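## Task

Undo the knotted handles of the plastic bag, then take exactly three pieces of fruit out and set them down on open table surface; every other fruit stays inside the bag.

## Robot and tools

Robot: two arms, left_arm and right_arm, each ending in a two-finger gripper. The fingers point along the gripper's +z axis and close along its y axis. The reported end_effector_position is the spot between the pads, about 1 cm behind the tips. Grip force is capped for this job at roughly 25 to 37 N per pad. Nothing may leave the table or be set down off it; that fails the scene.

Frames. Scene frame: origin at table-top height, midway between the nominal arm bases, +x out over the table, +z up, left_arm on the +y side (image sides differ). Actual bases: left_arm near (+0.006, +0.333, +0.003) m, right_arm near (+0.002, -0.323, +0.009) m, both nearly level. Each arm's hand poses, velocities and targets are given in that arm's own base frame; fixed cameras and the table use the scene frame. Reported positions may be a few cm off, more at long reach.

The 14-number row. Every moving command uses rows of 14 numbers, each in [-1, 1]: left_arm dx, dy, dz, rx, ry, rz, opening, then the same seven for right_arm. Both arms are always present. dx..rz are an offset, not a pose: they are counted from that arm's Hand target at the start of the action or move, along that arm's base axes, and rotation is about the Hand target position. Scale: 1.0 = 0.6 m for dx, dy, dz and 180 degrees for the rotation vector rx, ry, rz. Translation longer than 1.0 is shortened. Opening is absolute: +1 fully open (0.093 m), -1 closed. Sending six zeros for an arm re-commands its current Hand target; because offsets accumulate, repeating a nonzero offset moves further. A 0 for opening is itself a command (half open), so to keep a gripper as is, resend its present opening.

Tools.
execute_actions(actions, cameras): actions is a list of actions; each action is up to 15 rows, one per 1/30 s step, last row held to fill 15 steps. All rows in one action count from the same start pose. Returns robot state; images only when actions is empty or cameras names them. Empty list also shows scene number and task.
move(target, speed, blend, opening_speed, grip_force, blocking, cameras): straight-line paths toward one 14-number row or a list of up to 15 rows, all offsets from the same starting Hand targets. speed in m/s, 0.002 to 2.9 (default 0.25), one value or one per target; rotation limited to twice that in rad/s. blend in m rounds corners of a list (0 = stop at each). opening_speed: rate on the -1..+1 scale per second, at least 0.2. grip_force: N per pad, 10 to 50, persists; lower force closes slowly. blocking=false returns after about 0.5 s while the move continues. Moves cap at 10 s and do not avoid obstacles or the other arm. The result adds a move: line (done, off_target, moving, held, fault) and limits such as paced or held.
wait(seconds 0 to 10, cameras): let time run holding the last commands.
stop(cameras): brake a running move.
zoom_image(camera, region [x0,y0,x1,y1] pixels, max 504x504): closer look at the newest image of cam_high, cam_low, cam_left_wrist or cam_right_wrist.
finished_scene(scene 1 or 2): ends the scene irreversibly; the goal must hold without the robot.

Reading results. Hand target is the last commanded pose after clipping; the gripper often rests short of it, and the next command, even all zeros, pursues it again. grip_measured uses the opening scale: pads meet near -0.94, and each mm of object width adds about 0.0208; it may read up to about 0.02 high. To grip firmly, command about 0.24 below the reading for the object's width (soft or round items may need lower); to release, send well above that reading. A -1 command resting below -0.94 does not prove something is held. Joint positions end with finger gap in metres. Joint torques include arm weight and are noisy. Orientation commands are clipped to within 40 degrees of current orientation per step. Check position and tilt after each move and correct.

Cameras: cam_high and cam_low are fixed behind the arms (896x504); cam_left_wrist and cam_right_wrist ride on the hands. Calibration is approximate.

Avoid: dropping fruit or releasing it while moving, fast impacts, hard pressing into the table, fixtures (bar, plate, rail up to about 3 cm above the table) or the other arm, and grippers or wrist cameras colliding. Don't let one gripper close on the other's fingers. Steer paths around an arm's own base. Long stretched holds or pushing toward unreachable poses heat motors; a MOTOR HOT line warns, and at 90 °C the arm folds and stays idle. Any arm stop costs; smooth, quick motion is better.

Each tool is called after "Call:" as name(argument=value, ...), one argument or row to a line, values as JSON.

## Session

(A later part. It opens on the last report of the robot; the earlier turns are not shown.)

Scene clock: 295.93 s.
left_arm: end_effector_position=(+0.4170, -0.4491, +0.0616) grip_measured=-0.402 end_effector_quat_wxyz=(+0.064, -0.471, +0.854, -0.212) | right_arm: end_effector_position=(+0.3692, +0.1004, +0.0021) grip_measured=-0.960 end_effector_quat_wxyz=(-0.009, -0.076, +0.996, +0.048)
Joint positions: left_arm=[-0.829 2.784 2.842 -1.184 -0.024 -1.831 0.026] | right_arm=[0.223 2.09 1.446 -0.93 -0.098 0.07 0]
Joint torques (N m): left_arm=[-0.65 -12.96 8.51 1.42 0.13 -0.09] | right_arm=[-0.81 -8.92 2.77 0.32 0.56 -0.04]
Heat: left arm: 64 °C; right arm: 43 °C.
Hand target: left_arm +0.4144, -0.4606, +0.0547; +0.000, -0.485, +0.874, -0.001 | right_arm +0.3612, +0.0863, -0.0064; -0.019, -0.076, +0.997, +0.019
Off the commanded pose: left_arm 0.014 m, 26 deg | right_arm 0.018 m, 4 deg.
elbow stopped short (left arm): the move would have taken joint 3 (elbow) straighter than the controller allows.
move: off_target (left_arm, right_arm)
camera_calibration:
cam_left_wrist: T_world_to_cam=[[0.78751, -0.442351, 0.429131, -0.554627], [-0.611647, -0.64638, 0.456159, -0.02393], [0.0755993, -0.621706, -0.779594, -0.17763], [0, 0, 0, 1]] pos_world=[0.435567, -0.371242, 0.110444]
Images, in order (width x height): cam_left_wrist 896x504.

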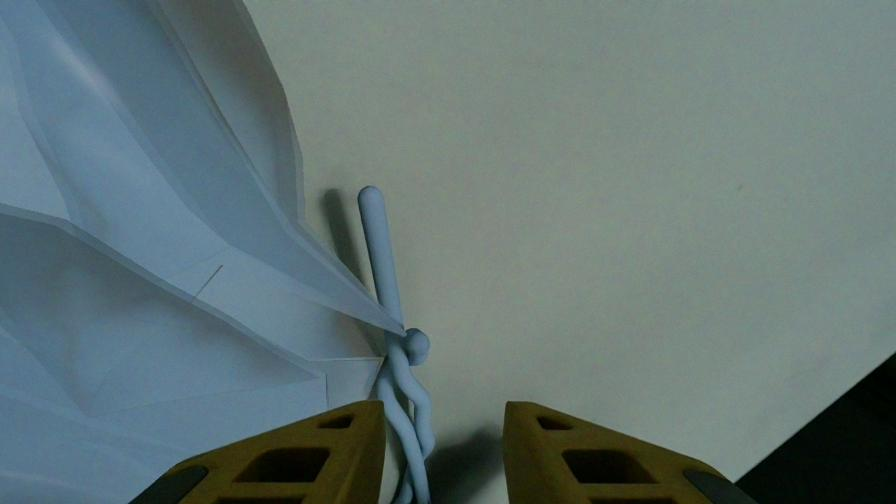

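Call:
move(
  target=[-0.004,0.031,-0.115,0,0,0,-0.3,0,0,0,0,0,0,-1],
  speed=0.1,
)

Call:
move(
  target=[0,0,0,0,0,0,-1,0,0,0,0,0,0,-1],
  cameras=["cam_left_wrist"],
)

Scene clock: 299.83 s.
left_arm: end_effector_position=(+0.4139, -0.4458, +0.0128) grip_measured=-0.302 end_effector_quat_wxyz=(+0.049, -0.475, +0.861, -0.177) | right_arm: end_effector_position=(+0.3692, +0.1004, +0.0021) grip_measured=-0.960 end_effector_quat_wxyz=(-0.009, -0.076, +0.996, +0.048)
Joint positions: left_arm=[-0.825 2.874 2.855 -1.182 -0.01 -1.832 0.031] | right_arm=[0.223 2.09 1.446 -0.93 -0.098 0.07 0]
Joint torques (N m): left_arm=[0.54 -11.44 7.39 1.02 0.04 0.02] | right_arm=[-0.8 -8.87 2.8 0.35 0.55 -0.05]
Heat: left arm: 64 °C; right arm: 43 °C.
Hand target: left_arm +0.4119, -0.4419, -0.0144; +0.000, -0.485, +0.874, +0.000 | right_arm +0.3612, +0.0863, -0.0064; -0.019, -0.076, +0.997, +0.019
Off the commanded pose: left_arm 0.027 m, 21 deg | right_arm 0.018 m, 4 deg.
elbow stopped short (left arm): the move would have taken joint 3 (elbow) straighter than the controller allows.
move: off_target (left_arm, right_arm)

Scene clock: 300.33 s.
left_arm: end_effector_position=(+0.4147, -0.4450, +0.0068) grip_measured=-0.929 end_effector_quat_wxyz=(+0.048, -0.476, +0.861, -0.174) | right_arm: end_effector_position=(+0.3693, +0.1004, +0.0021) grip_measured=-0.960 end_effector_quat_wxyz=(-0.008, -0.076, +0.996, +0.048)
Joint positions: left_arm=[-0.823 2.885 2.856 -1.178 -0.01 -1.832 0.001] | right_arm=[0.223 2.09 1.446 -0.929 -0.098 0.07 0]
Joint torques (N m): left_arm=[0.39 -12.31 7.32 0.99 0.06 0.05] | right_arm=[-0.79 -8.85 2.76 0.34 0.56 -0.04]
Heat: left arm: 64 °C; right arm: 43 °C.
Hand target: left_arm +0.4118, -0.4420, -0.0145; +0.000, -0.485, +0.874, +0.000 | right_arm +0.3612, +0.0863, -0.0064; -0.019, -0.076, +0.997, +0.019
Off the commanded pose: left_arm 0.022 m, 21 deg | right_arm 0.018 m, 4 deg.
elbow stopped short (left arm): the move would have taken joint 3 (elbow) straighter than the controller allows.
move: off_target (left_arm, right_arm)
camera_calibration:
cam_left_wrist: T_world_to_cam=[[0.813514, -0.461813, 0.353446, -0.546363], [-0.581063, -0.670229, 0.461691, -0.0210851], [0.0236751, -0.580967, -0.813583, -0.177745], [0, 0, 0, 1]] pos_world=[0.43643, -0.369713, 0.0582342]
Images, in order (width x height): cam_left_wrist 896x504.

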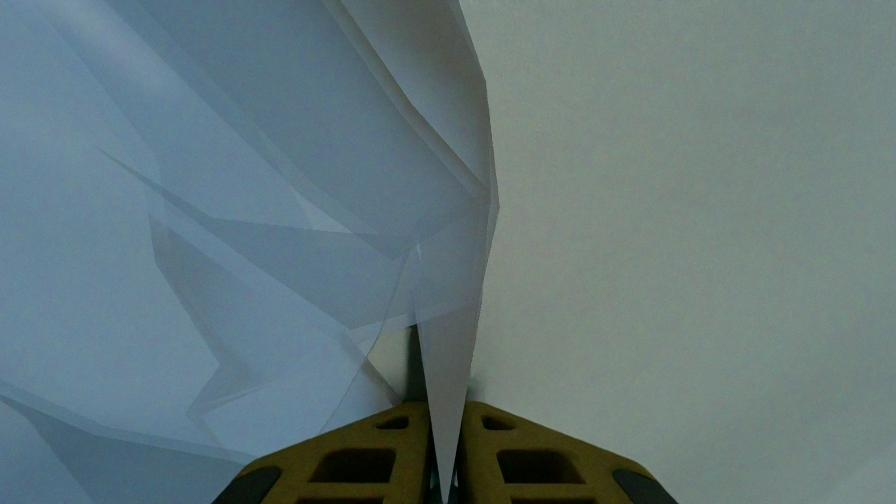

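Call:
move(
  target=[0.03,0.05,0.01,0,0,0,-1,-0.02,-0.12,0.015,0,0,0,-1],
  speed=0.06,
  cameras=["cam_right_wrist","cam_left_wrist","cam_high"],
)

Scene clock: 303.90 s.
left_arm: end_effector_position=(+0.4289, -0.4277, +0.0063) grip_measured=-0.929 end_effector_quat_wxyz=(+0.030, -0.479, +0.860, -0.174) | right_arm: end_effector_position=(+0.3634, +0.0288, +0.0042) grip_measured=-0.985 end_effector_quat_wxyz=(+0.002, -0.078, +0.996, +0.047)
Joint positions: left_arm=[-0.773 2.885 2.857 -1.19 0.041 -1.796 0.001] | right_arm=[0.035 2.022 1.352 -0.901 -0.095 -0.121 0]
Joint velocities: left_arm=[-0.012 -0.017 -0.002 -0.022 0.168 -0.037 0] | right_arm=[within noise]
Joint torques (N m): left_arm=[1.02 -13.61 7.21 0.66 -0.4 0.16] | right_arm=[-1.06 -9.66 3.36 0.03 0.58 -0.07]
Heat: left arm: 65 °C; right arm: 43 °C.
Hand target: left_arm +0.4300, -0.4119, -0.0085; +0.000, -0.485, +0.874, +0.000 | right_arm +0.3492, +0.0143, +0.0026; -0.019, -0.076, +0.997, +0.019
Off the commanded pose: left_arm 0.022 m, 20 deg | right_arm 0.020 m, 4 deg.
elbow stopped short (left arm): the move would have taken joint 3 (elbow) straighter than the controller allows.
move: off_target (left_arm, right_arm)
camera_calibration:
cam_left_wrist: T_world_to_cam=[[0.824139, -0.456821, 0.334827, -0.552025], [-0.56638, -0.661631, 0.491384, -0.00380246], [-0.00294298, -0.594608, -0.80401, -0.163015], [0, 0, 0, 1]] pos_world=[0.452312, -0.351622, 0.0556355]
cam_right_wrist: T_world_to_cam=[[0.173289, -0.982716, -0.0651164, -0.0387785], [-0.887972, -0.184496, 0.421268, 0.365868], [-0.426001, -0.0151798, -0.904595, 0.248581], [0, 0, 0, 1]] pos_world=[0.437496, 0.0331664, 0.0682111]
Images, in order (width x height): cam_high 896x504, cam_left_wrist 896x504, cam_right_wrist 896x504.

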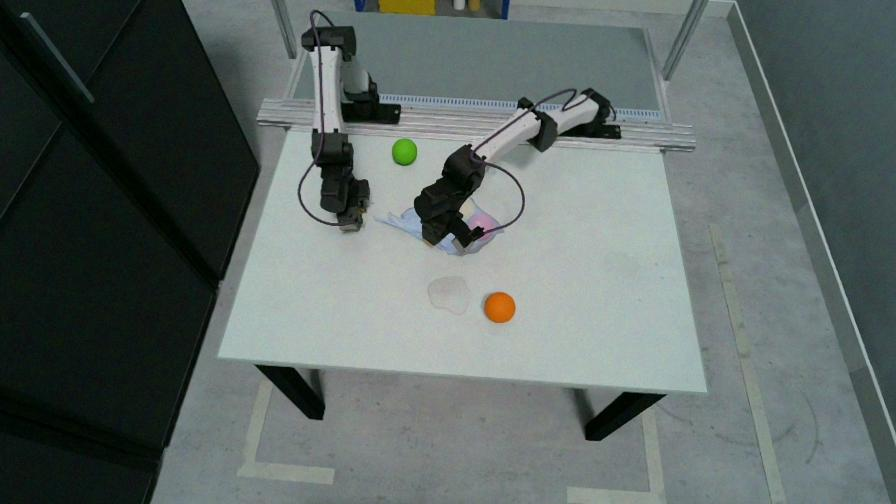

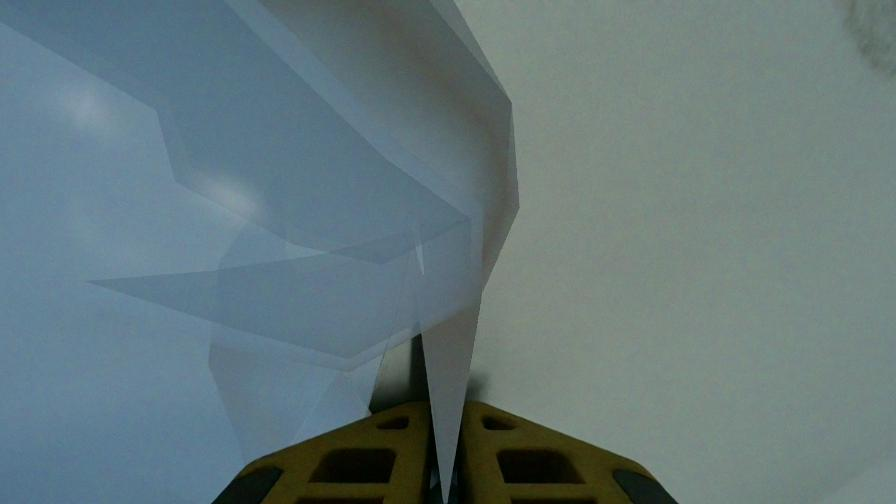

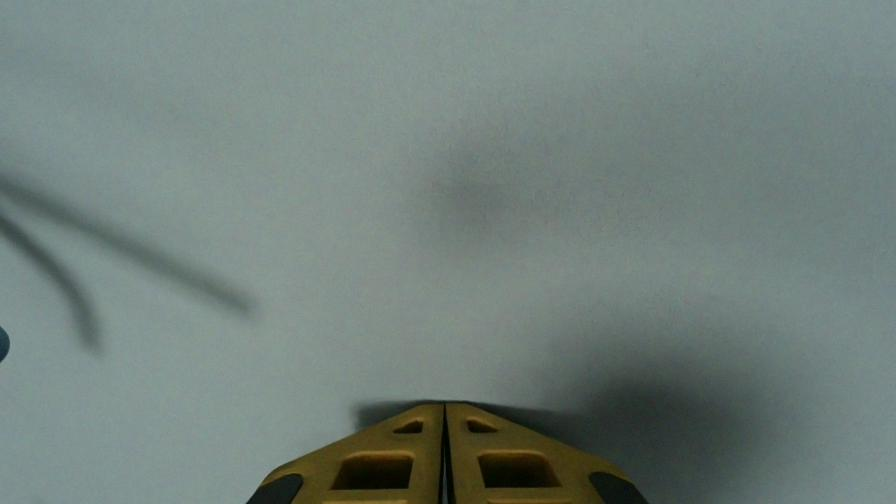

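Call:
move(
  target=[
    [0,0,0,0,0,0,-1,0,0,0.15,0,0,0,-0.4],
    [0,0,0,0,0,0,-1,0.03,0.06,0.15,0,0,0,-0.4],
  ],
  cameras=["cam_right_wrist"],
)

Scene clock: 306.20 s.
left_arm: end_effector_position=(+0.4289, -0.4277, +0.0063) grip_measured=-0.929 end_effector_quat_wxyz=(+0.030, -0.479, +0.860, -0.174) | right_arm: end_effector_position=(+0.3653, +0.0491, +0.0947) grip_measured=-0.402 end_effector_quat_wxyz=(-0.012, -0.078, +0.997, +0.021)
Joint positions: left_arm=[-0.773 2.885 2.857 -1.19 0.041 -1.795 0.001] | right_arm=[0.114 1.969 1.649 -1.273 -0.042 -0.042 0.026]
Joint torques (N m): left_arm=[1.09 -13.6 7.21 0.67 -0.37 0.15] | right_arm=[0.08 -6.45 8.17 0.15 0.1 0.17]
Heat: left arm: 65 °C; right arm: 43 °C.
Hand target: left_arm +0.4300, -0.4119, -0.0085; +0.000, -0.485, +0.874, +0.000 | right_arm +0.3672, +0.0503, +0.0926; -0.019, -0.076, +0.997, +0.019
Off the commanded pose: left_arm 0.022 m, 20 deg | right_arm 0.003 m, 1 deg.
elbow stopped short (left arm): the move would have taken joint 3 (elbow) straighter than the controller allows.
move: off_target (left_arm)
camera_calibration:
cam_right_wrist: T_world_to_cam=[[0.173472, -0.984731, -0.0145466, -0.0180498], [-0.878057, -0.161336, 0.450541, 0.325573], [-0.446009, -0.0653837, -0.892637, 0.340234], [0, 0, 0, 1]] pos_world=[0.44075, 0.0569981, 0.156759]
Images, in order (width x height): cam_right_wrist 896x504.

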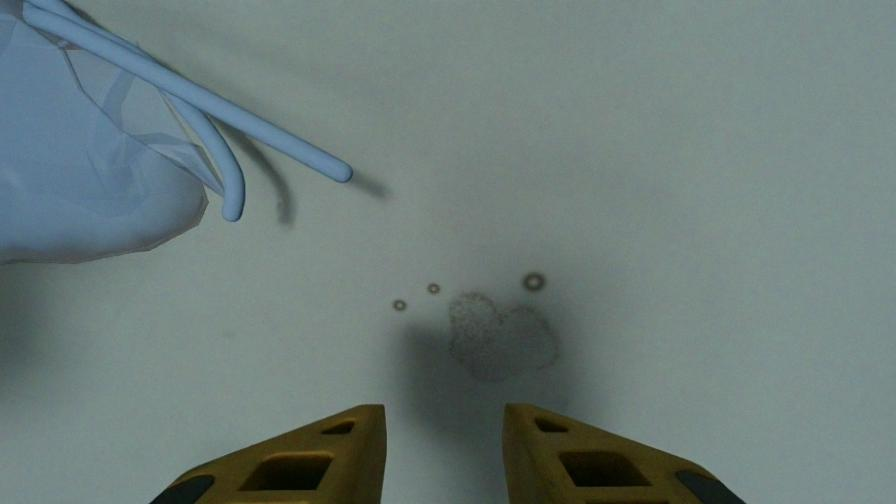

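Call:
move(
  target=[
    [0,0,0,0,0,0,-1,0.036,0.141,-0.07,0,0,0,-0.4],
    [0,0,0,0,0,0,-1,0.036,0.141,-0.174,0,0,0,-0.4],
  ],
  speed=0.12,
  cameras=["cam_right_wrist"],
)

Call:
move(
  target=[0,0,0,0,0,0,-1,0,0,0,0,0,0,-1],
  cameras=["cam_right_wrist"],
)

Scene clock: 309.43 s.
left_arm: end_effector_position=(+0.4289, -0.4277, +0.0063) grip_measured=-0.929 end_effector_quat_wxyz=(+0.030, -0.479, +0.860, -0.174) | right_arm: end_effector_position=(+0.3851, +0.1303, +0.0016) grip_measured=-0.402 end_effector_quat_wxyz=(-0.023, -0.076, +0.997, +0.016)
Joint positions: left_arm=[-0.773 2.885 2.857 -1.19 0.041 -1.795 0.001] | right_arm=[0.309 2.207 1.636 -1.036 -0.042 0.155 0.026]
Joint torques (N m): left_arm=[1.13 -13.65 7.19 0.66 -0.38 0.16] | right_arm=[0.28 -7.45 4.93 0.7 0.02 0.11]
Heat: left arm: 66 °C; right arm: 42 °C.
Hand target: left_arm +0.4300, -0.4119, -0.0085; +0.000, -0.485, +0.874, +0.000 | right_arm +0.3888, +0.1350, -0.0118; -0.019, -0.076, +0.997, +0.019
Off the commanded pose: left_arm 0.022 m, 20 deg | right_arm 0.015 m, 1 deg.
elbow stopped short (left arm): the move would have taken joint 3 (elbow) straighter than the controller allows.
move: off_target (left_arm, right_arm)
camera_calibration:
cam_right_wrist: T_world_to_cam=[[0.170468, -0.985332, -0.00785359, 0.0583301], [-0.86832, -0.153983, 0.471497, 0.393268], [-0.46579, -0.0735559, -0.881833, 0.279864], [0, 0, 0, 1]] pos_world=[0.461897, 0.138617, 0.0618272]
Images, in order (width x height): cam_right_wrist 896x504.

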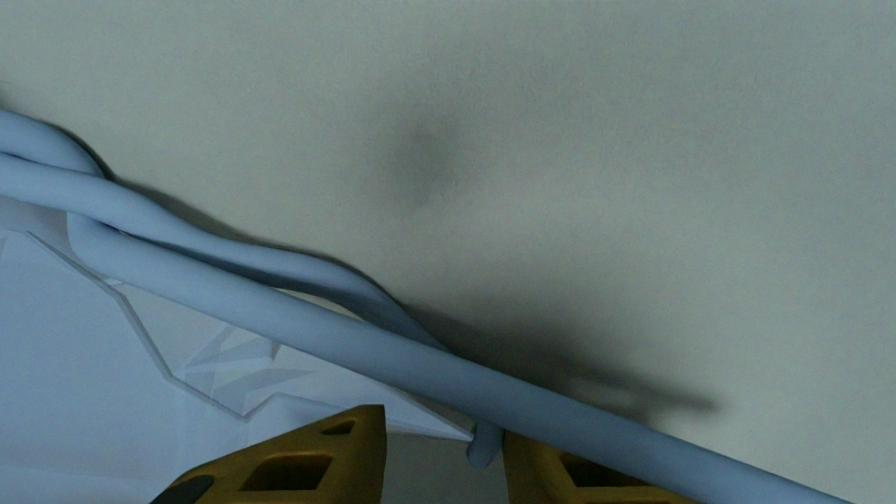

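Scene clock: 309.93 s.
left_arm: end_effector_position=(+0.4289, -0.4277, +0.0063) grip_measured=-0.929 end_effector_quat_wxyz=(+0.030, -0.479, +0.860, -0.174) | right_arm: end_effector_position=(+0.3859, +0.1306, +0.0016) grip_measured=-0.958 end_effector_quat_wxyz=(-0.021, -0.076, +0.997, +0.017)
Joint positions: left_arm=[-0.773 2.885 2.857 -1.19 0.041 -1.795 0.001] | right_arm=[0.309 2.207 1.636 -1.032 -0.042 0.155 0]
Joint torques (N m): left_arm=[1.07 -13.6 7.2 0.67 -0.4 0.17] | right_arm=[0.29 -7.58 4.86 0.68 0.04 0.13]
Heat: left arm: 66 °C; right arm: 42 °C.
Hand target: left_arm +0.4300, -0.4119, -0.0085; +0.000, -0.485, +0.874, +0.000 | right_arm +0.3888, +0.1350, -0.0118; -0.019, -0.076, +0.997, +0.019
Off the commanded pose: left_arm 0.022 m, 20 deg | right_arm 0.014 m, 0 deg.
elbow stopped short (left arm): the move would have taken joint 3 (elbow) straighter than the controller allows.
move: off_target (left_arm, right_arm)
camera_calibration:
cam_right_wrist: T_world_to_cam=[[0.17048, -0.985326, -0.00833733, 0.0584501], [-0.870015, -0.154491, 0.468194, 0.394727], [-0.462612, -0.0725641, -0.883586, 0.278926], [0, 0, 0, 1]] pos_world=[0.462489, 0.138814, 0.0621336]
Images, in order (width x height): cam_right_wrist 896x504.

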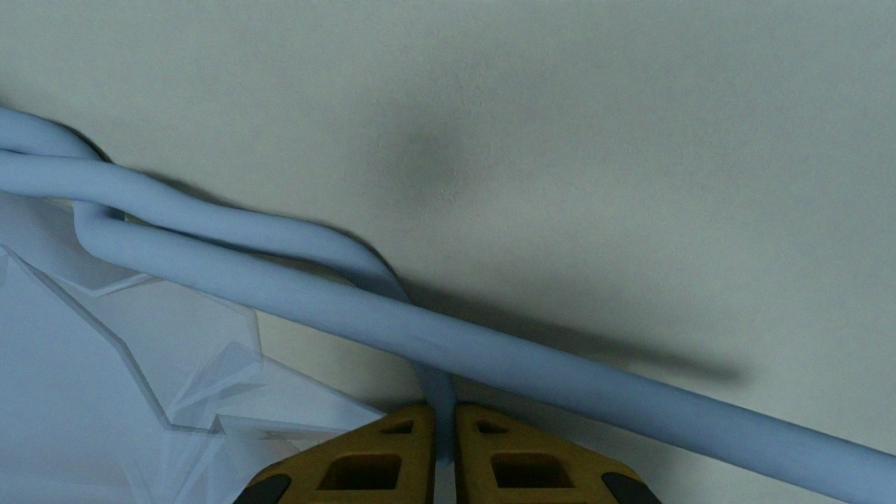

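Call:
move(
  target=[0,0,0,0,0,0,-1,0.0,-0.09,0.02,0,0,0,-1],
  speed=0.04,
  cameras=["cam_right_wrist","cam_left_wrist"],
)

Scene clock: 312.13 s.
left_arm: end_effector_position=(+0.4286, -0.4281, +0.0064) grip_measured=-0.929 end_effector_quat_wxyz=(+0.029, -0.478, +0.860, -0.175) | right_arm: end_effector_position=(+0.3924, +0.1067, +0.0024) grip_measured=-0.958 end_effector_quat_wxyz=(-0.017, -0.085, +0.994, +0.063)
Joint positions: left_arm=[-0.773 2.885 2.857 -1.19 0.044 -1.795 0.001] | right_arm=[0.212 2.189 1.603 -1.003 -0.13 0.041 0]
Joint torques (N m): left_arm=[1.05 -13.6 7.21 0.67 -0.41 0.16] | right_arm=[-2.04 -10.95 3.33 0.22 0.82 -0.06]
Heat: left arm: 66 °C; right arm: 42 °C.
Hand target: left_arm +0.4300, -0.4119, -0.0085; +0.000, -0.485, +0.874, +0.000 | right_arm +0.3888, +0.0809, +0.0003; -0.019, -0.076, +0.997, +0.019
Off the commanded pose: left_arm 0.022 m, 20 deg | right_arm 0.026 m, 5 deg.
elbow stopped short (left arm): the move would have taken joint 3 (elbow) straighter than the controller allows.
move: off_target (left_arm, right_arm)
camera_calibration:
cam_left_wrist: T_world_to_cam=[[0.823816, -0.457547, 0.33463, -0.552226], [-0.566835, -0.659784, 0.493339, -0.00320589], [-0.00494212, -0.596101, -0.802895, -0.162957], [0, 0, 0, 1]] pos_world=[0.452311, -0.351924, 0.0555358]
cam_right_wrist: T_world_to_cam=[[0.185255, -0.977582, -0.100066, 0.0274731], [-0.867936, -0.210524, 0.449852, 0.401551], [-0.460834, 0.00351357, -0.887479, 0.272074], [0, 0, 0, 1]] pos_world=[0.468812, 0.110437, 0.0635706]
Images, in order (width x height): cam_left_wrist 896x504, cam_right_wrist 896x504.

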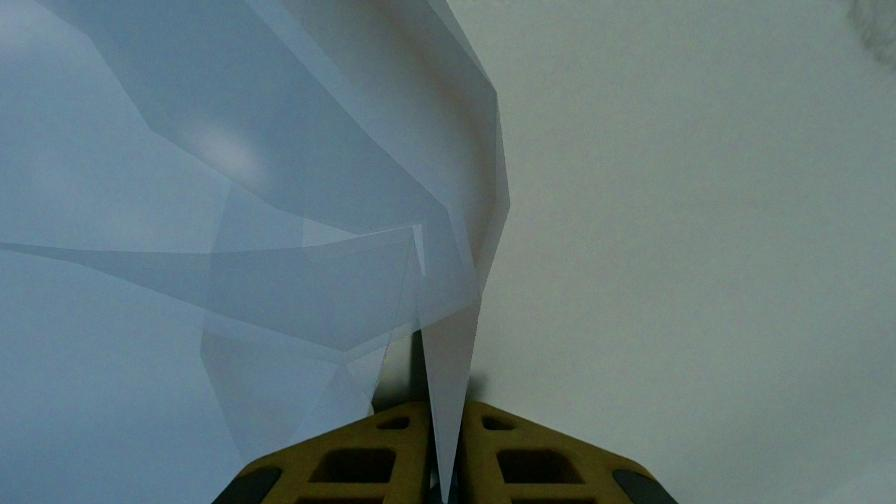

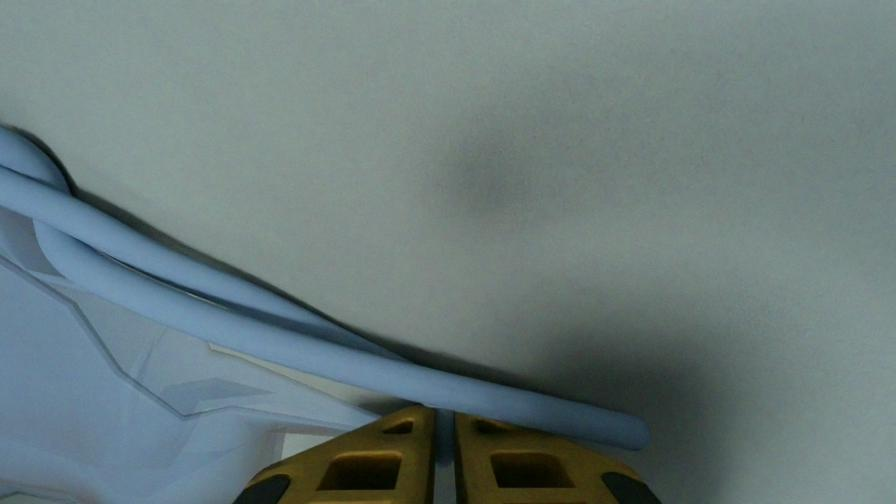

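Call:
move(
  target=[
    [0,0,0,0,0,0,-0.3,0,0,0,0,0,0,-1],
    [0.02,0.12,0.15,0,0,0,-0.3,0,0,0,0,0,0,-1],
  ],
  speed=0.15,
  cameras=["cam_right_wrist","cam_left_wrist"],
)

Scene clock: 315.50 s.
left_arm: end_effector_position=(+0.4428, -0.3407, +0.0623) grip_measured=-0.302 end_effector_quat_wxyz=(+0.040, -0.489, +0.864, -0.111) | right_arm: end_effector_position=(+0.3954, +0.0952, +0.0029) grip_measured=-0.958 end_effector_quat_wxyz=(-0.014, -0.076, +0.996, +0.051)
Joint positions: left_arm=[-0.652 2.756 2.861 -1.439 0.013 -1.684 0.031] | right_arm=[0.193 2.186 1.603 -1.003 -0.104 0.041 0]
Joint torques (N m): left_arm=[-0.02 -17.44 6.49 0.64 -0.16 0.15] | right_arm=[-0.59 -10.76 3.28 0.25 0.62 -0.03]
Heat: left arm: 67 °C; right arm: 43 °C.
Hand target: left_arm +0.4419, -0.3400, +0.0816; +0.000, -0.485, +0.874, -0.001 | right_arm +0.3889, +0.0810, +0.0002; -0.019, -0.076, +0.997, +0.019
Off the commanded pose: left_arm 0.019 m, 14 deg | right_arm 0.016 m, 4 deg.
elbow stopped short (left arm): the move would have taken joint 3 (elbow) straighter than the controller allows.
move: off_target (left_arm, right_arm)
camera_calibration:
cam_left_wrist: T_world_to_cam=[[0.847535, -0.473377, 0.239996, -0.552598], [-0.529862, -0.728699, 0.433871, -0.00126356], [-0.0304997, -0.494886, -0.868422, -0.0160574], [0, 0, 0, 1]] pos_world=[0.467187, -0.270454, 0.119225]
cam_right_wrist: T_world_to_cam=[[0.16839, -0.982861, -0.0750334, 0.0228291], [-0.874927, -0.184091, 0.447899, 0.401692], [-0.454035, -0.00977282, -0.89093, 0.272566], [0, 0, 0, 1]] pos_world=[0.471362, 0.0990496, 0.064633]
Images, in order (width x height): cam_left_wrist 896x504, cam_right_wrist 896x504.

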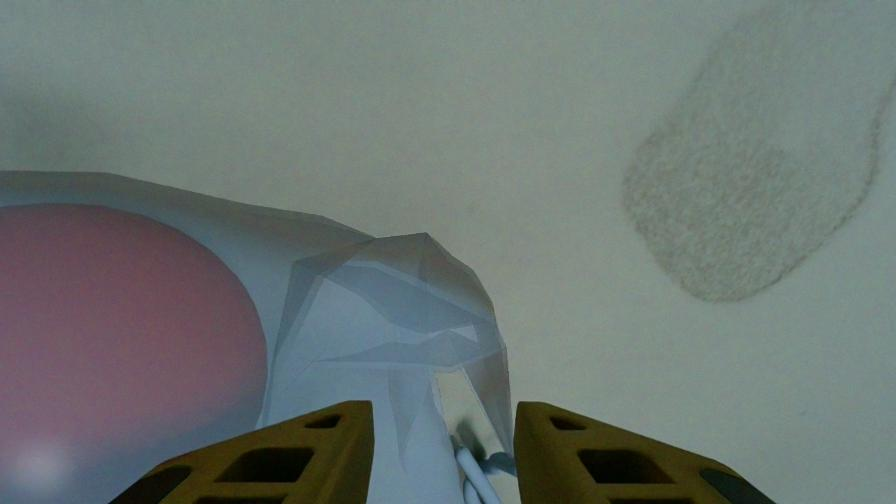

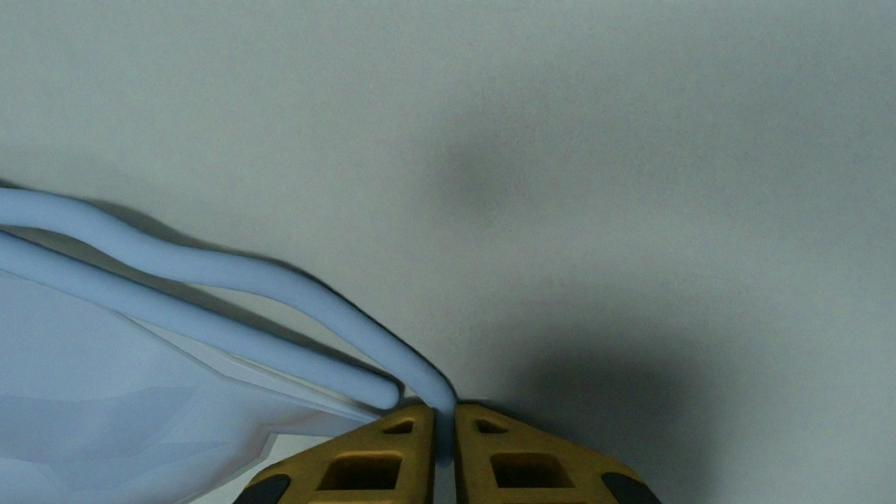

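Call:
move(
  target=[0.0,0.06,0.05,0,0,0,-0.3,0.02,-0.12,0.0,0,0,0,-1],
  speed=0.15,
  cameras=["cam_right_wrist","cam_left_wrist","cam_high"],
)

Scene clock: 317.47 s.
left_arm: end_effector_position=(+0.4427, -0.3064, +0.0891) grip_measured=-0.302 end_effector_quat_wxyz=(+0.039, -0.489, +0.867, -0.092) | right_arm: end_effector_position=(+0.4029, +0.0243, +0.0060) grip_measured=-0.958 end_effector_quat_wxyz=(-0.010, -0.075, +0.996, +0.054)
Joint positions: left_arm=[-0.602 2.696 2.861 -1.535 0.012 -1.63 0.031] | right_arm=[0.016 2.181 1.608 -1.024 -0.106 -0.136 0]
Joint torques (N m): left_arm=[0.17 -17.46 6.31 0.61 -0.14 0.14] | right_arm=[-0.88 -8.75 5.49 0.25 0.68 -0.07]
Heat: left arm: 68 °C; right arm: 42 °C.
Hand target: left_arm +0.4419, -0.3040, +0.1116; +0.000, -0.485, +0.874, +0.000 | right_arm +0.4008, +0.0089, +0.0003; -0.019, -0.076, +0.997, +0.019
Off the commanded pose: left_arm 0.023 m, 11 deg | right_arm 0.017 m, 4 deg.
elbow stopped short (left arm): the move would have taken joint 3 (elbow) straighter than the controller allows.
move: off_target (left_arm, right_arm)
camera_calibration:
cam_left_wrist: T_world_to_cam=[[0.85126, -0.481896, 0.207685, -0.544134], [-0.522384, -0.740736, 0.422404, 0.00607598], [-0.0497151, -0.468067, -0.882294, 0.0422559], [0, 0, 0, 1]] pos_world=[0.468475, -0.237937, 0.147724]
cam_right_wrist: T_world_to_cam=[[0.167094, -0.982711, -0.0797361, -0.0473664], [-0.878154, -0.185107, 0.441112, 0.39525], [-0.448246, -0.00368682, -0.893903, 0.275604], [0, 0, 0, 1]] pos_world=[0.478544, 0.0276323, 0.0682367]
Images, in order (width x height): cam_high 896x504, cam_left_wrist 896x504, cam_right_wrist 896x504.

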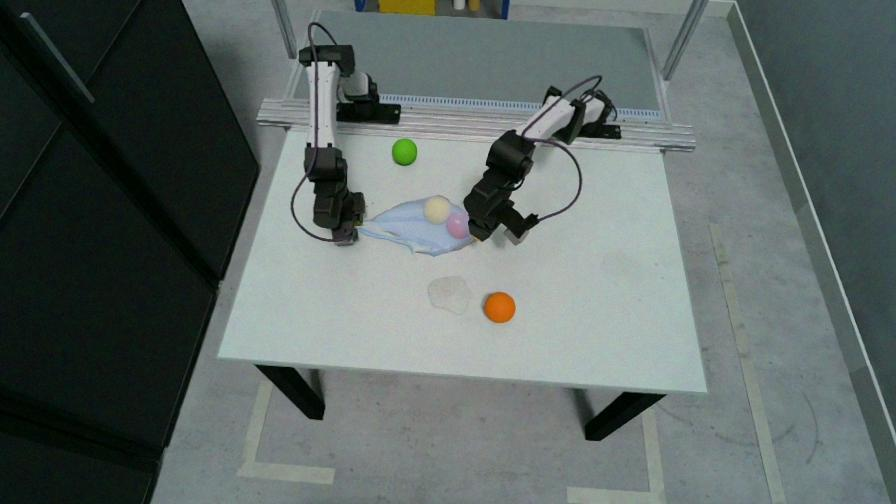

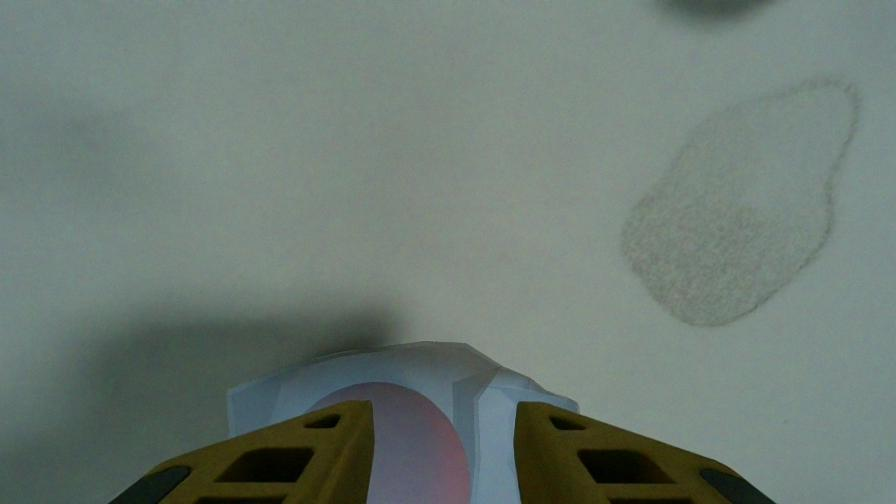

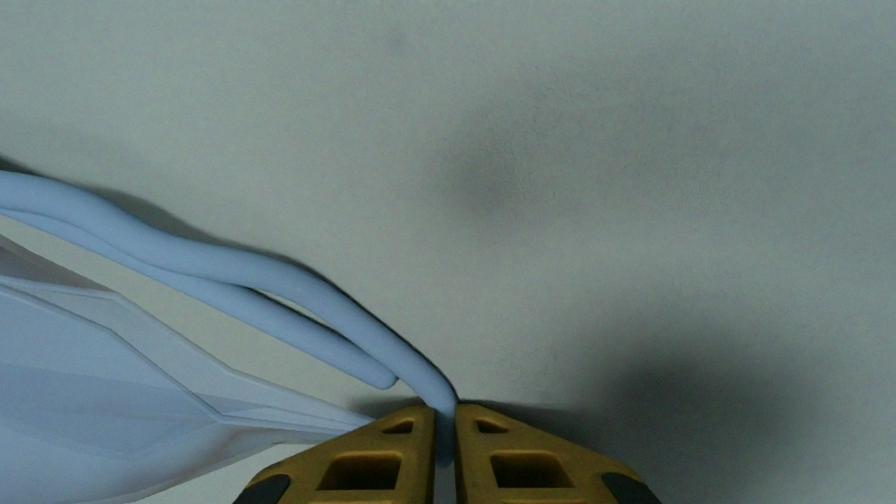

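Call:
move(
  target=[-0.11,-0.21,0.06,0,0,-0.333,-0.3,0.0,0.0,0.0,0,0,0,-1],
  speed=0.2,
  cameras=["cam_left_wrist"],
)

Scene clock: 321.97 s.
left_arm: end_effector_position=(+0.3763, -0.4228, +0.1207) grip_measured=-0.302 end_effector_quat_wxyz=(+0.116, +0.003, +0.984, -0.138) | right_arm: end_effector_position=(+0.4029, +0.0243, +0.0060) grip_measured=-0.958 end_effector_quat_wxyz=(-0.010, -0.075, +0.996, +0.054)
Joint positions: left_arm=[-0.84 2.652 2.861 -1.418 0.012 -0.836 0.031] | right_arm=[0.016 2.181 1.608 -1.024 -0.106 -0.136 0]
Joint torques (N m): left_arm=[-0.64 -17.63 6.43 1.34 -0.09 0.13] | right_arm=[-1.01 -8.73 5.52 0.26 0.7 -0.05]
Heat: left arm: 69 °C; right arm: 42 °C.
Hand target: left_arm +0.3759, -0.4300, +0.1476; +0.000, +0.016, +1.000, -0.001 | right_arm +0.4008, +0.0089, +0.0003; -0.019, -0.076, +0.997, +0.019
Off the commanded pose: left_arm 0.028 m, 21 deg | right_arm 0.017 m, 4 deg.
elbow stopped short (left arm): the move would have taken joint 3 (elbow) straighter than the controller allows.
move: off_target (left_arm, right_arm)
camera_calibration:
cam_left_wrist: T_world_to_cam=[[-0.0155692, -0.958146, 0.285857, -0.434893], [-0.982274, 0.0680692, 0.174657, 0.41667], [-0.186805, -0.278071, -0.942221, 0.15144], [0, 0, 0, 1]] pos_world=[0.430803, -0.402942, 0.194233]
Images, in order (width x height): cam_left_wrist 896x504.

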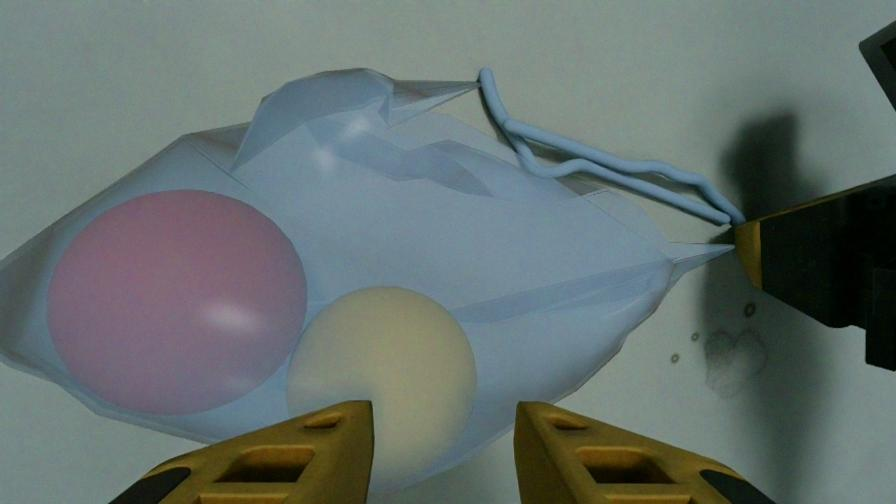

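Call:
move(
  target=[0,0,0,0,0,0,-0.3,-0.1,-0.0,0.08,0,0,0,-1],
  speed=0.12,
  cameras=["cam_left_wrist"],
)

Scene clock: 323.57 s.
left_arm: end_effector_position=(+0.3763, -0.4229, +0.1208) grip_measured=-0.302 end_effector_quat_wxyz=(+0.116, +0.004, +0.984, -0.138) | right_arm: end_effector_position=(+0.3471, +0.0106, +0.0405) grip_measured=-0.958 end_effector_quat_wxyz=(-0.020, -0.071, +0.997, +0.026)
Joint positions: left_arm=[-0.84 2.652 2.861 -1.418 0.012 -0.835 0.031] | right_arm=[0.007 1.948 1.399 -1.065 -0.049 -0.137 0]
Joint torques (N m): left_arm=[-0.65 -17.65 6.46 1.33 -0.11 0.13] | right_arm=[-0.05 -10.55 4.55 0.05 0.2 -0.03]
Heat: left arm: 69 °C; right arm: 42 °C.
Hand target: left_arm +0.3760, -0.4300, +0.1477; +0.000, +0.017, +1.000, -0.001 | right_arm +0.3408, +0.0090, +0.0482; -0.019, -0.076, +0.997, +0.019
Off the commanded pose: left_arm 0.028 m, 21 deg | right_arm 0.010 m, 1 deg.
elbow stopped short (left arm): the move would have taken joint 3 (elbow) straighter than the controller allows.
move: off_target (left_arm)
camera_calibration:
cam_left_wrist: T_world_to_cam=[[-0.0167867, -0.958124, 0.28586, -0.434483], [-0.982291, 0.0691626, 0.174131, 0.417308], [-0.18661, -0.277875, -0.942318, 0.151539], [0, 0, 0, 1]] pos_world=[0.430903, -0.403042, 0.194333]
Images, in order (width x height): cam_left_wrist 896x504.

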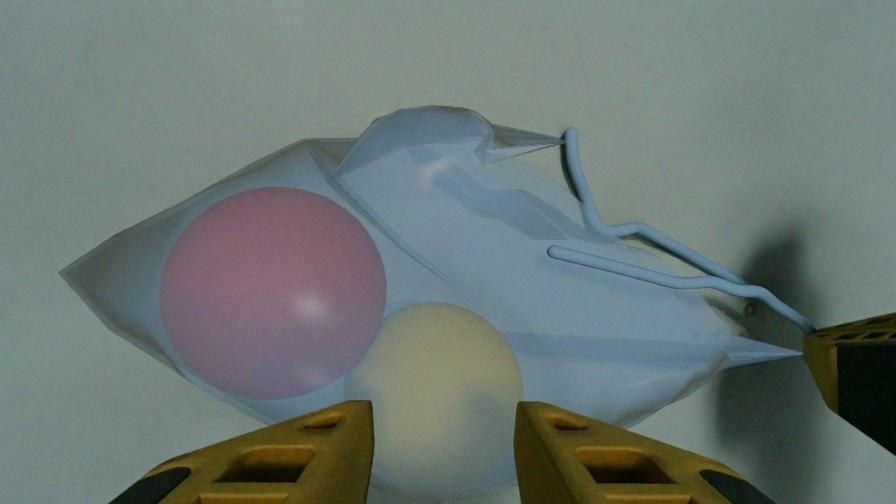

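Call:
move(
  target=[0,0,0.03,0,0,0,-0.3,-0.08,0.08,0.06,0,0,0,-1],
  speed=0.12,
  cameras=["cam_left_wrist","cam_high","cam_low"],
)

Scene clock: 326.37 s.
left_arm: end_effector_position=(+0.3769, -0.4236, +0.1389) grip_measured=-0.302 end_effector_quat_wxyz=(+0.129, +0.004, +0.980, -0.152) | right_arm: end_effector_position=(+0.2992, +0.0558, +0.0775) grip_measured=-0.958 end_effector_quat_wxyz=(-0.022, -0.075, +0.997, +0.022)
Joint positions: left_arm=[-0.84 2.619 2.861 -1.411 0.012 -0.835 0.031] | right_arm=[0.158 1.752 1.297 -1.156 -0.047 0.008 0]
Joint torques (N m): left_arm=[-0.66 -17.47 6.45 1.4 -0.11 0.15] | right_arm=[0.53 -9.29 5.01 0.11 0.12 0.08]
Heat: left arm: 70 °C; right arm: 43 °C.
Hand target: left_arm +0.3759, -0.4300, +0.1658; +0.000, +0.017, +1.000, -0.001 | right_arm +0.2929, +0.0569, +0.0843; -0.019, -0.076, +0.997, +0.019
Off the commanded pose: left_arm 0.028 m, 23 deg | right_arm 0.009 m, 0 deg.
elbow stopped short (left arm): the move would have taken joint 3 (elbow) straighter than the controller allows.
move: off_target (left_arm)
camera_calibration:
cam_left_wrist: T_world_to_cam=[[-0.0244416, -0.949535, 0.312707, -0.437569], [-0.986418, 0.0737295, 0.14678, 0.422097], [-0.162428, -0.304872, -0.93844, 0.147438], [0, 0, 0, 1]] pos_world=[0.429618, -0.401658, 0.213237]
Images, in order (width x height): cam_high 896x504, cam_low 896x504, cam_left_wrist 896x504.

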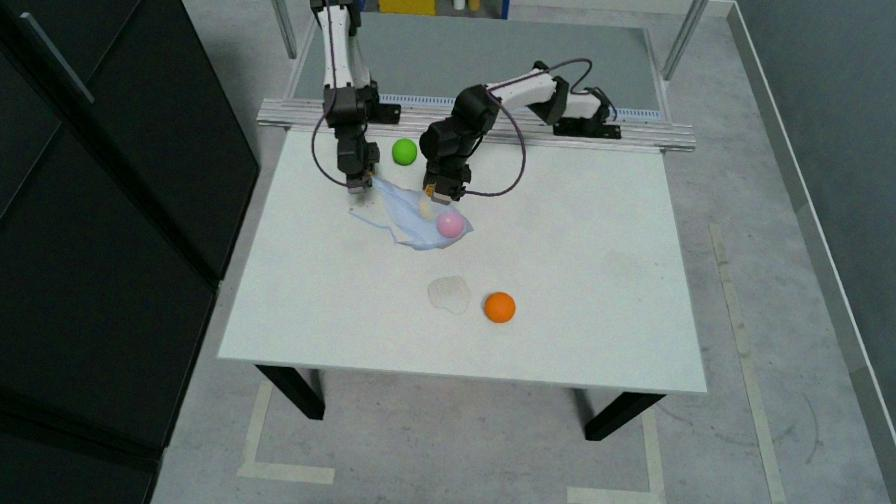

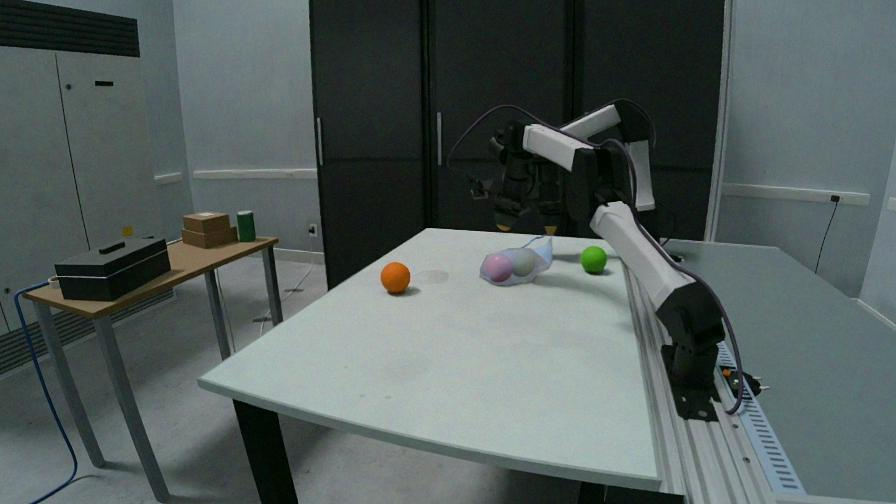

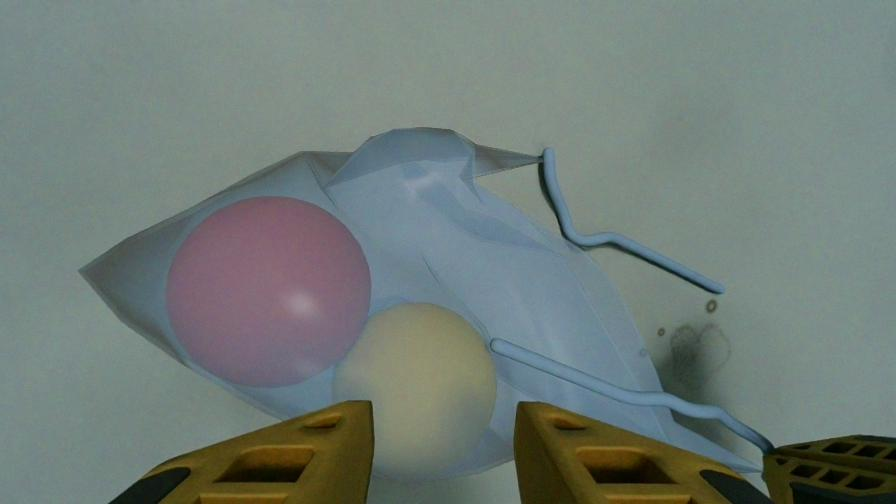

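Call:
move(
  target=[
    [0,0,0.0,0,0,0,1,0,0.0,-0.12,0,0,0,-1],
    [0,0,0.0,0,0,0,1,0,0.0,-0.12,0,0,0,-0.3],
    [0,0,0,0,0,0,1,-0.02,-0.05,0.1,0,0,0,-0.3],
    [-0.07,-0.03,-0.03,0,0,0,1,-0.05,-0.3,0.15,0,0,0,-0.3],
  ],
  speed=0.15,
  cameras=["cam_left_wrist","cam_right_wrist"],
)

Scene clock: 336.40 s.
left_arm: end_effector_position=(+0.3407, -0.4467, +0.1367) grip_measured=+1.000 end_effector_quat_wxyz=(+0.116, +0.017, +0.982, -0.148) | right_arm: end_effector_position=(+0.2622, -0.1217, +0.1729) grip_measured=-0.302 end_effector_quat_wxyz=(-0.012, -0.071, +0.997, +0.019)
Joint positions: left_arm=[-0.919 2.619 2.861 -1.434 0.002 -0.884 0.093] | right_arm=[-0.447 1.682 1.598 -1.526 -0.021 -0.589 0.031]
Joint torques (N m): left_arm=[-0.8 -15.68 6.41 1.03 -0.07 -0.09] | right_arm=[-0.16 -4.64 8.13 0.03 0.14 -0.02]
Heat: left arm: 71 °C; right arm: 42 °C.
Hand target: left_arm +0.3340, -0.4480, +0.1478; +0.000, +0.016, +1.000, -0.001 | right_arm +0.2628, -0.1230, +0.1743; -0.019, -0.076, +0.997, +0.019
Off the commanded pose: left_arm 0.013 m, 22 deg | right_arm 0.002 m, 1 deg.
elbow stopped short (left arm): the move would have taken joint 3 (elbow) straighter than the controller allows.
move: off_target (left_arm)
camera_calibration:
cam_left_wrist: T_world_to_cam=[[-0.0454125, -0.952324, 0.301689, -0.452315], [-0.980379, 0.100476, 0.169593, 0.395133], [-0.19182, -0.288068, -0.938202, 0.149955], [0, 0, 0, 1]] pos_world=[0.395603, -0.427254, 0.210134]
cam_right_wrist: T_world_to_cam=[[0.159671, -0.987111, -0.0108224, -0.16453], [-0.880073, -0.147306, 0.451411, 0.174319], [-0.447187, -0.0625526, -0.892251, 0.353415], [0, 0, 0, 1]] pos_world=[0.337727, -0.114624, 0.234865]
Images, in order (width x height): cam_left_wrist 896x504, cam_right_wrist 896x504.

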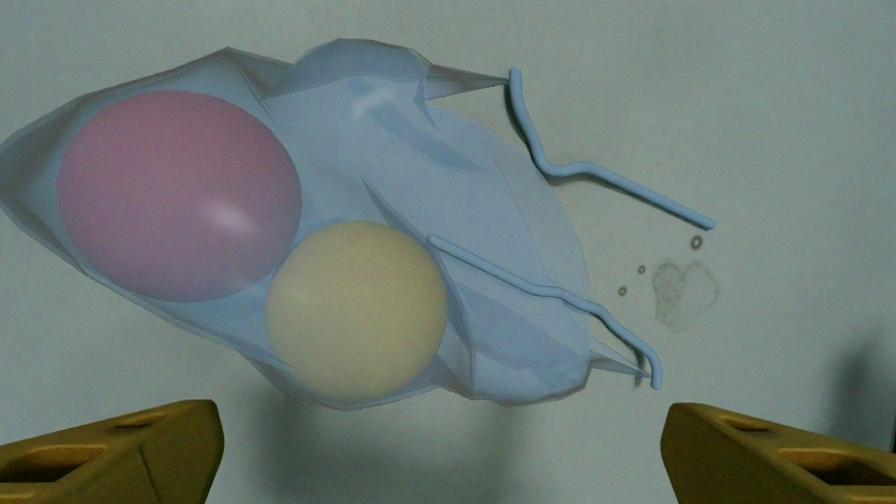

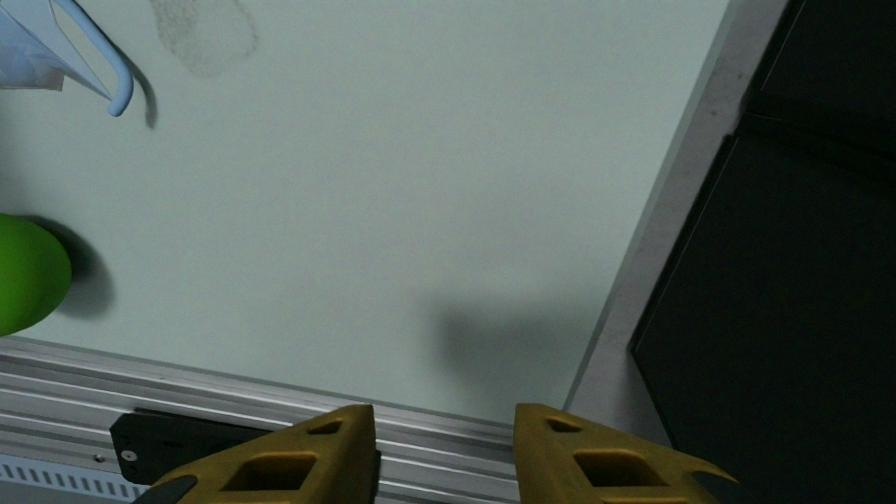

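Call:
zoom_image(
  camera="cam_left_wrist",
  region=[0, 20, 600, 420],
)

Region (0, 20, 600, 420) is 600x400 pixels. A region can be at most 504 by 504 pixels.

Call:
zoom_image(
  camera="cam_left_wrist",
  region=[200, 20, 620, 420],
)

Scaled by 1.200 from the camera's 896x504 image, which has a finer 1280x720 frame.

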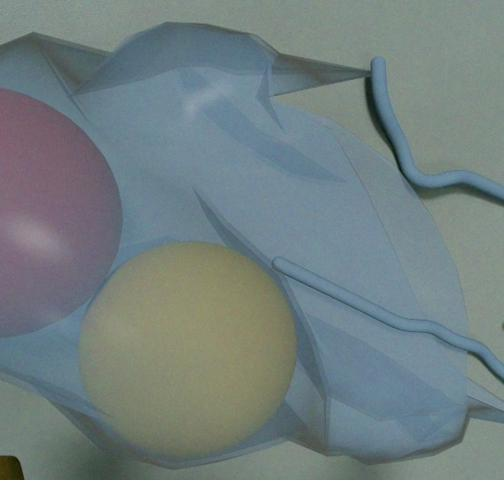

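Call:
move(
  target=[
    [0.078,0.1,-0.06,0,0,0.25,1,0,0,0,0,0,0,-0.3],
    [0.078,0.1,-0.243,0,0,0.25,1,0,0,0,0,0,0,-0.3],
  ],
  speed=0.12,
  cameras=["cam_left_wrist"],
)

Scene clock: 343.67 s.
left_arm: end_effector_position=(+0.3785, -0.3842, +0.0113) grip_measured=+1.000 end_effector_quat_wxyz=(+0.025, -0.360, +0.932, -0.039) | right_arm: end_effector_position=(+0.2621, -0.1217, +0.1729) grip_measured=-0.302 end_effector_quat_wxyz=(-0.012, -0.071, +0.997, +0.019)
Joint positions: left_arm=[-0.798 2.849 2.861 -1.491 -0.016 -1.535 0.093] | right_arm=[-0.447 1.682 1.598 -1.526 -0.021 -0.59 0.031]
Joint torques (N m): left_arm=[0.44 -13.2 6.41 0.75 0.1 -0.11] | right_arm=[-0.14 -4.66 8.03 0.03 0.12 -0.06]
Heat: left arm: 70 °C; right arm: 40 °C.
Hand target: left_arm +0.3807, -0.3879, +0.0019; +0.000, -0.368, +0.930, +0.000 | right_arm +0.2628, -0.1230, +0.1743; -0.019, -0.076, +0.997, +0.019
Off the commanded pose: left_arm 0.010 m, 5 deg | right_arm 0.002 m, 1 deg.
elbow stopped short (left arm): the move would have taken joint 3 (elbow) straighter than the controller allows.
move: off_target (left_arm)
camera_calibration:
cam_left_wrist: T_world_to_cam=[[0.687045, -0.719389, 0.102216, -0.53869], [-0.693374, -0.607034, 0.388255, 0.0642144], [-0.217258, -0.337623, -0.915866, 0.0479273], [0, 0, 0, 1]] pos_world=[0.425041, -0.332366, 0.0740263]
Images, in order (width x height): cam_left_wrist 896x504.

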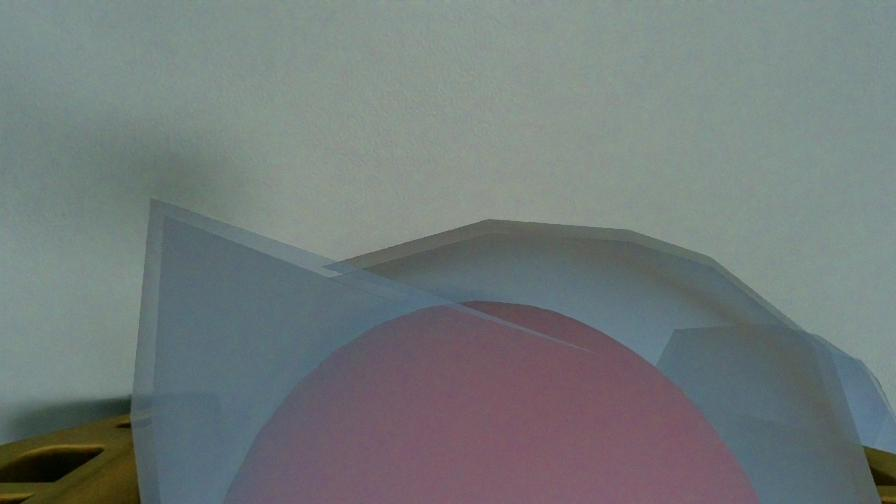

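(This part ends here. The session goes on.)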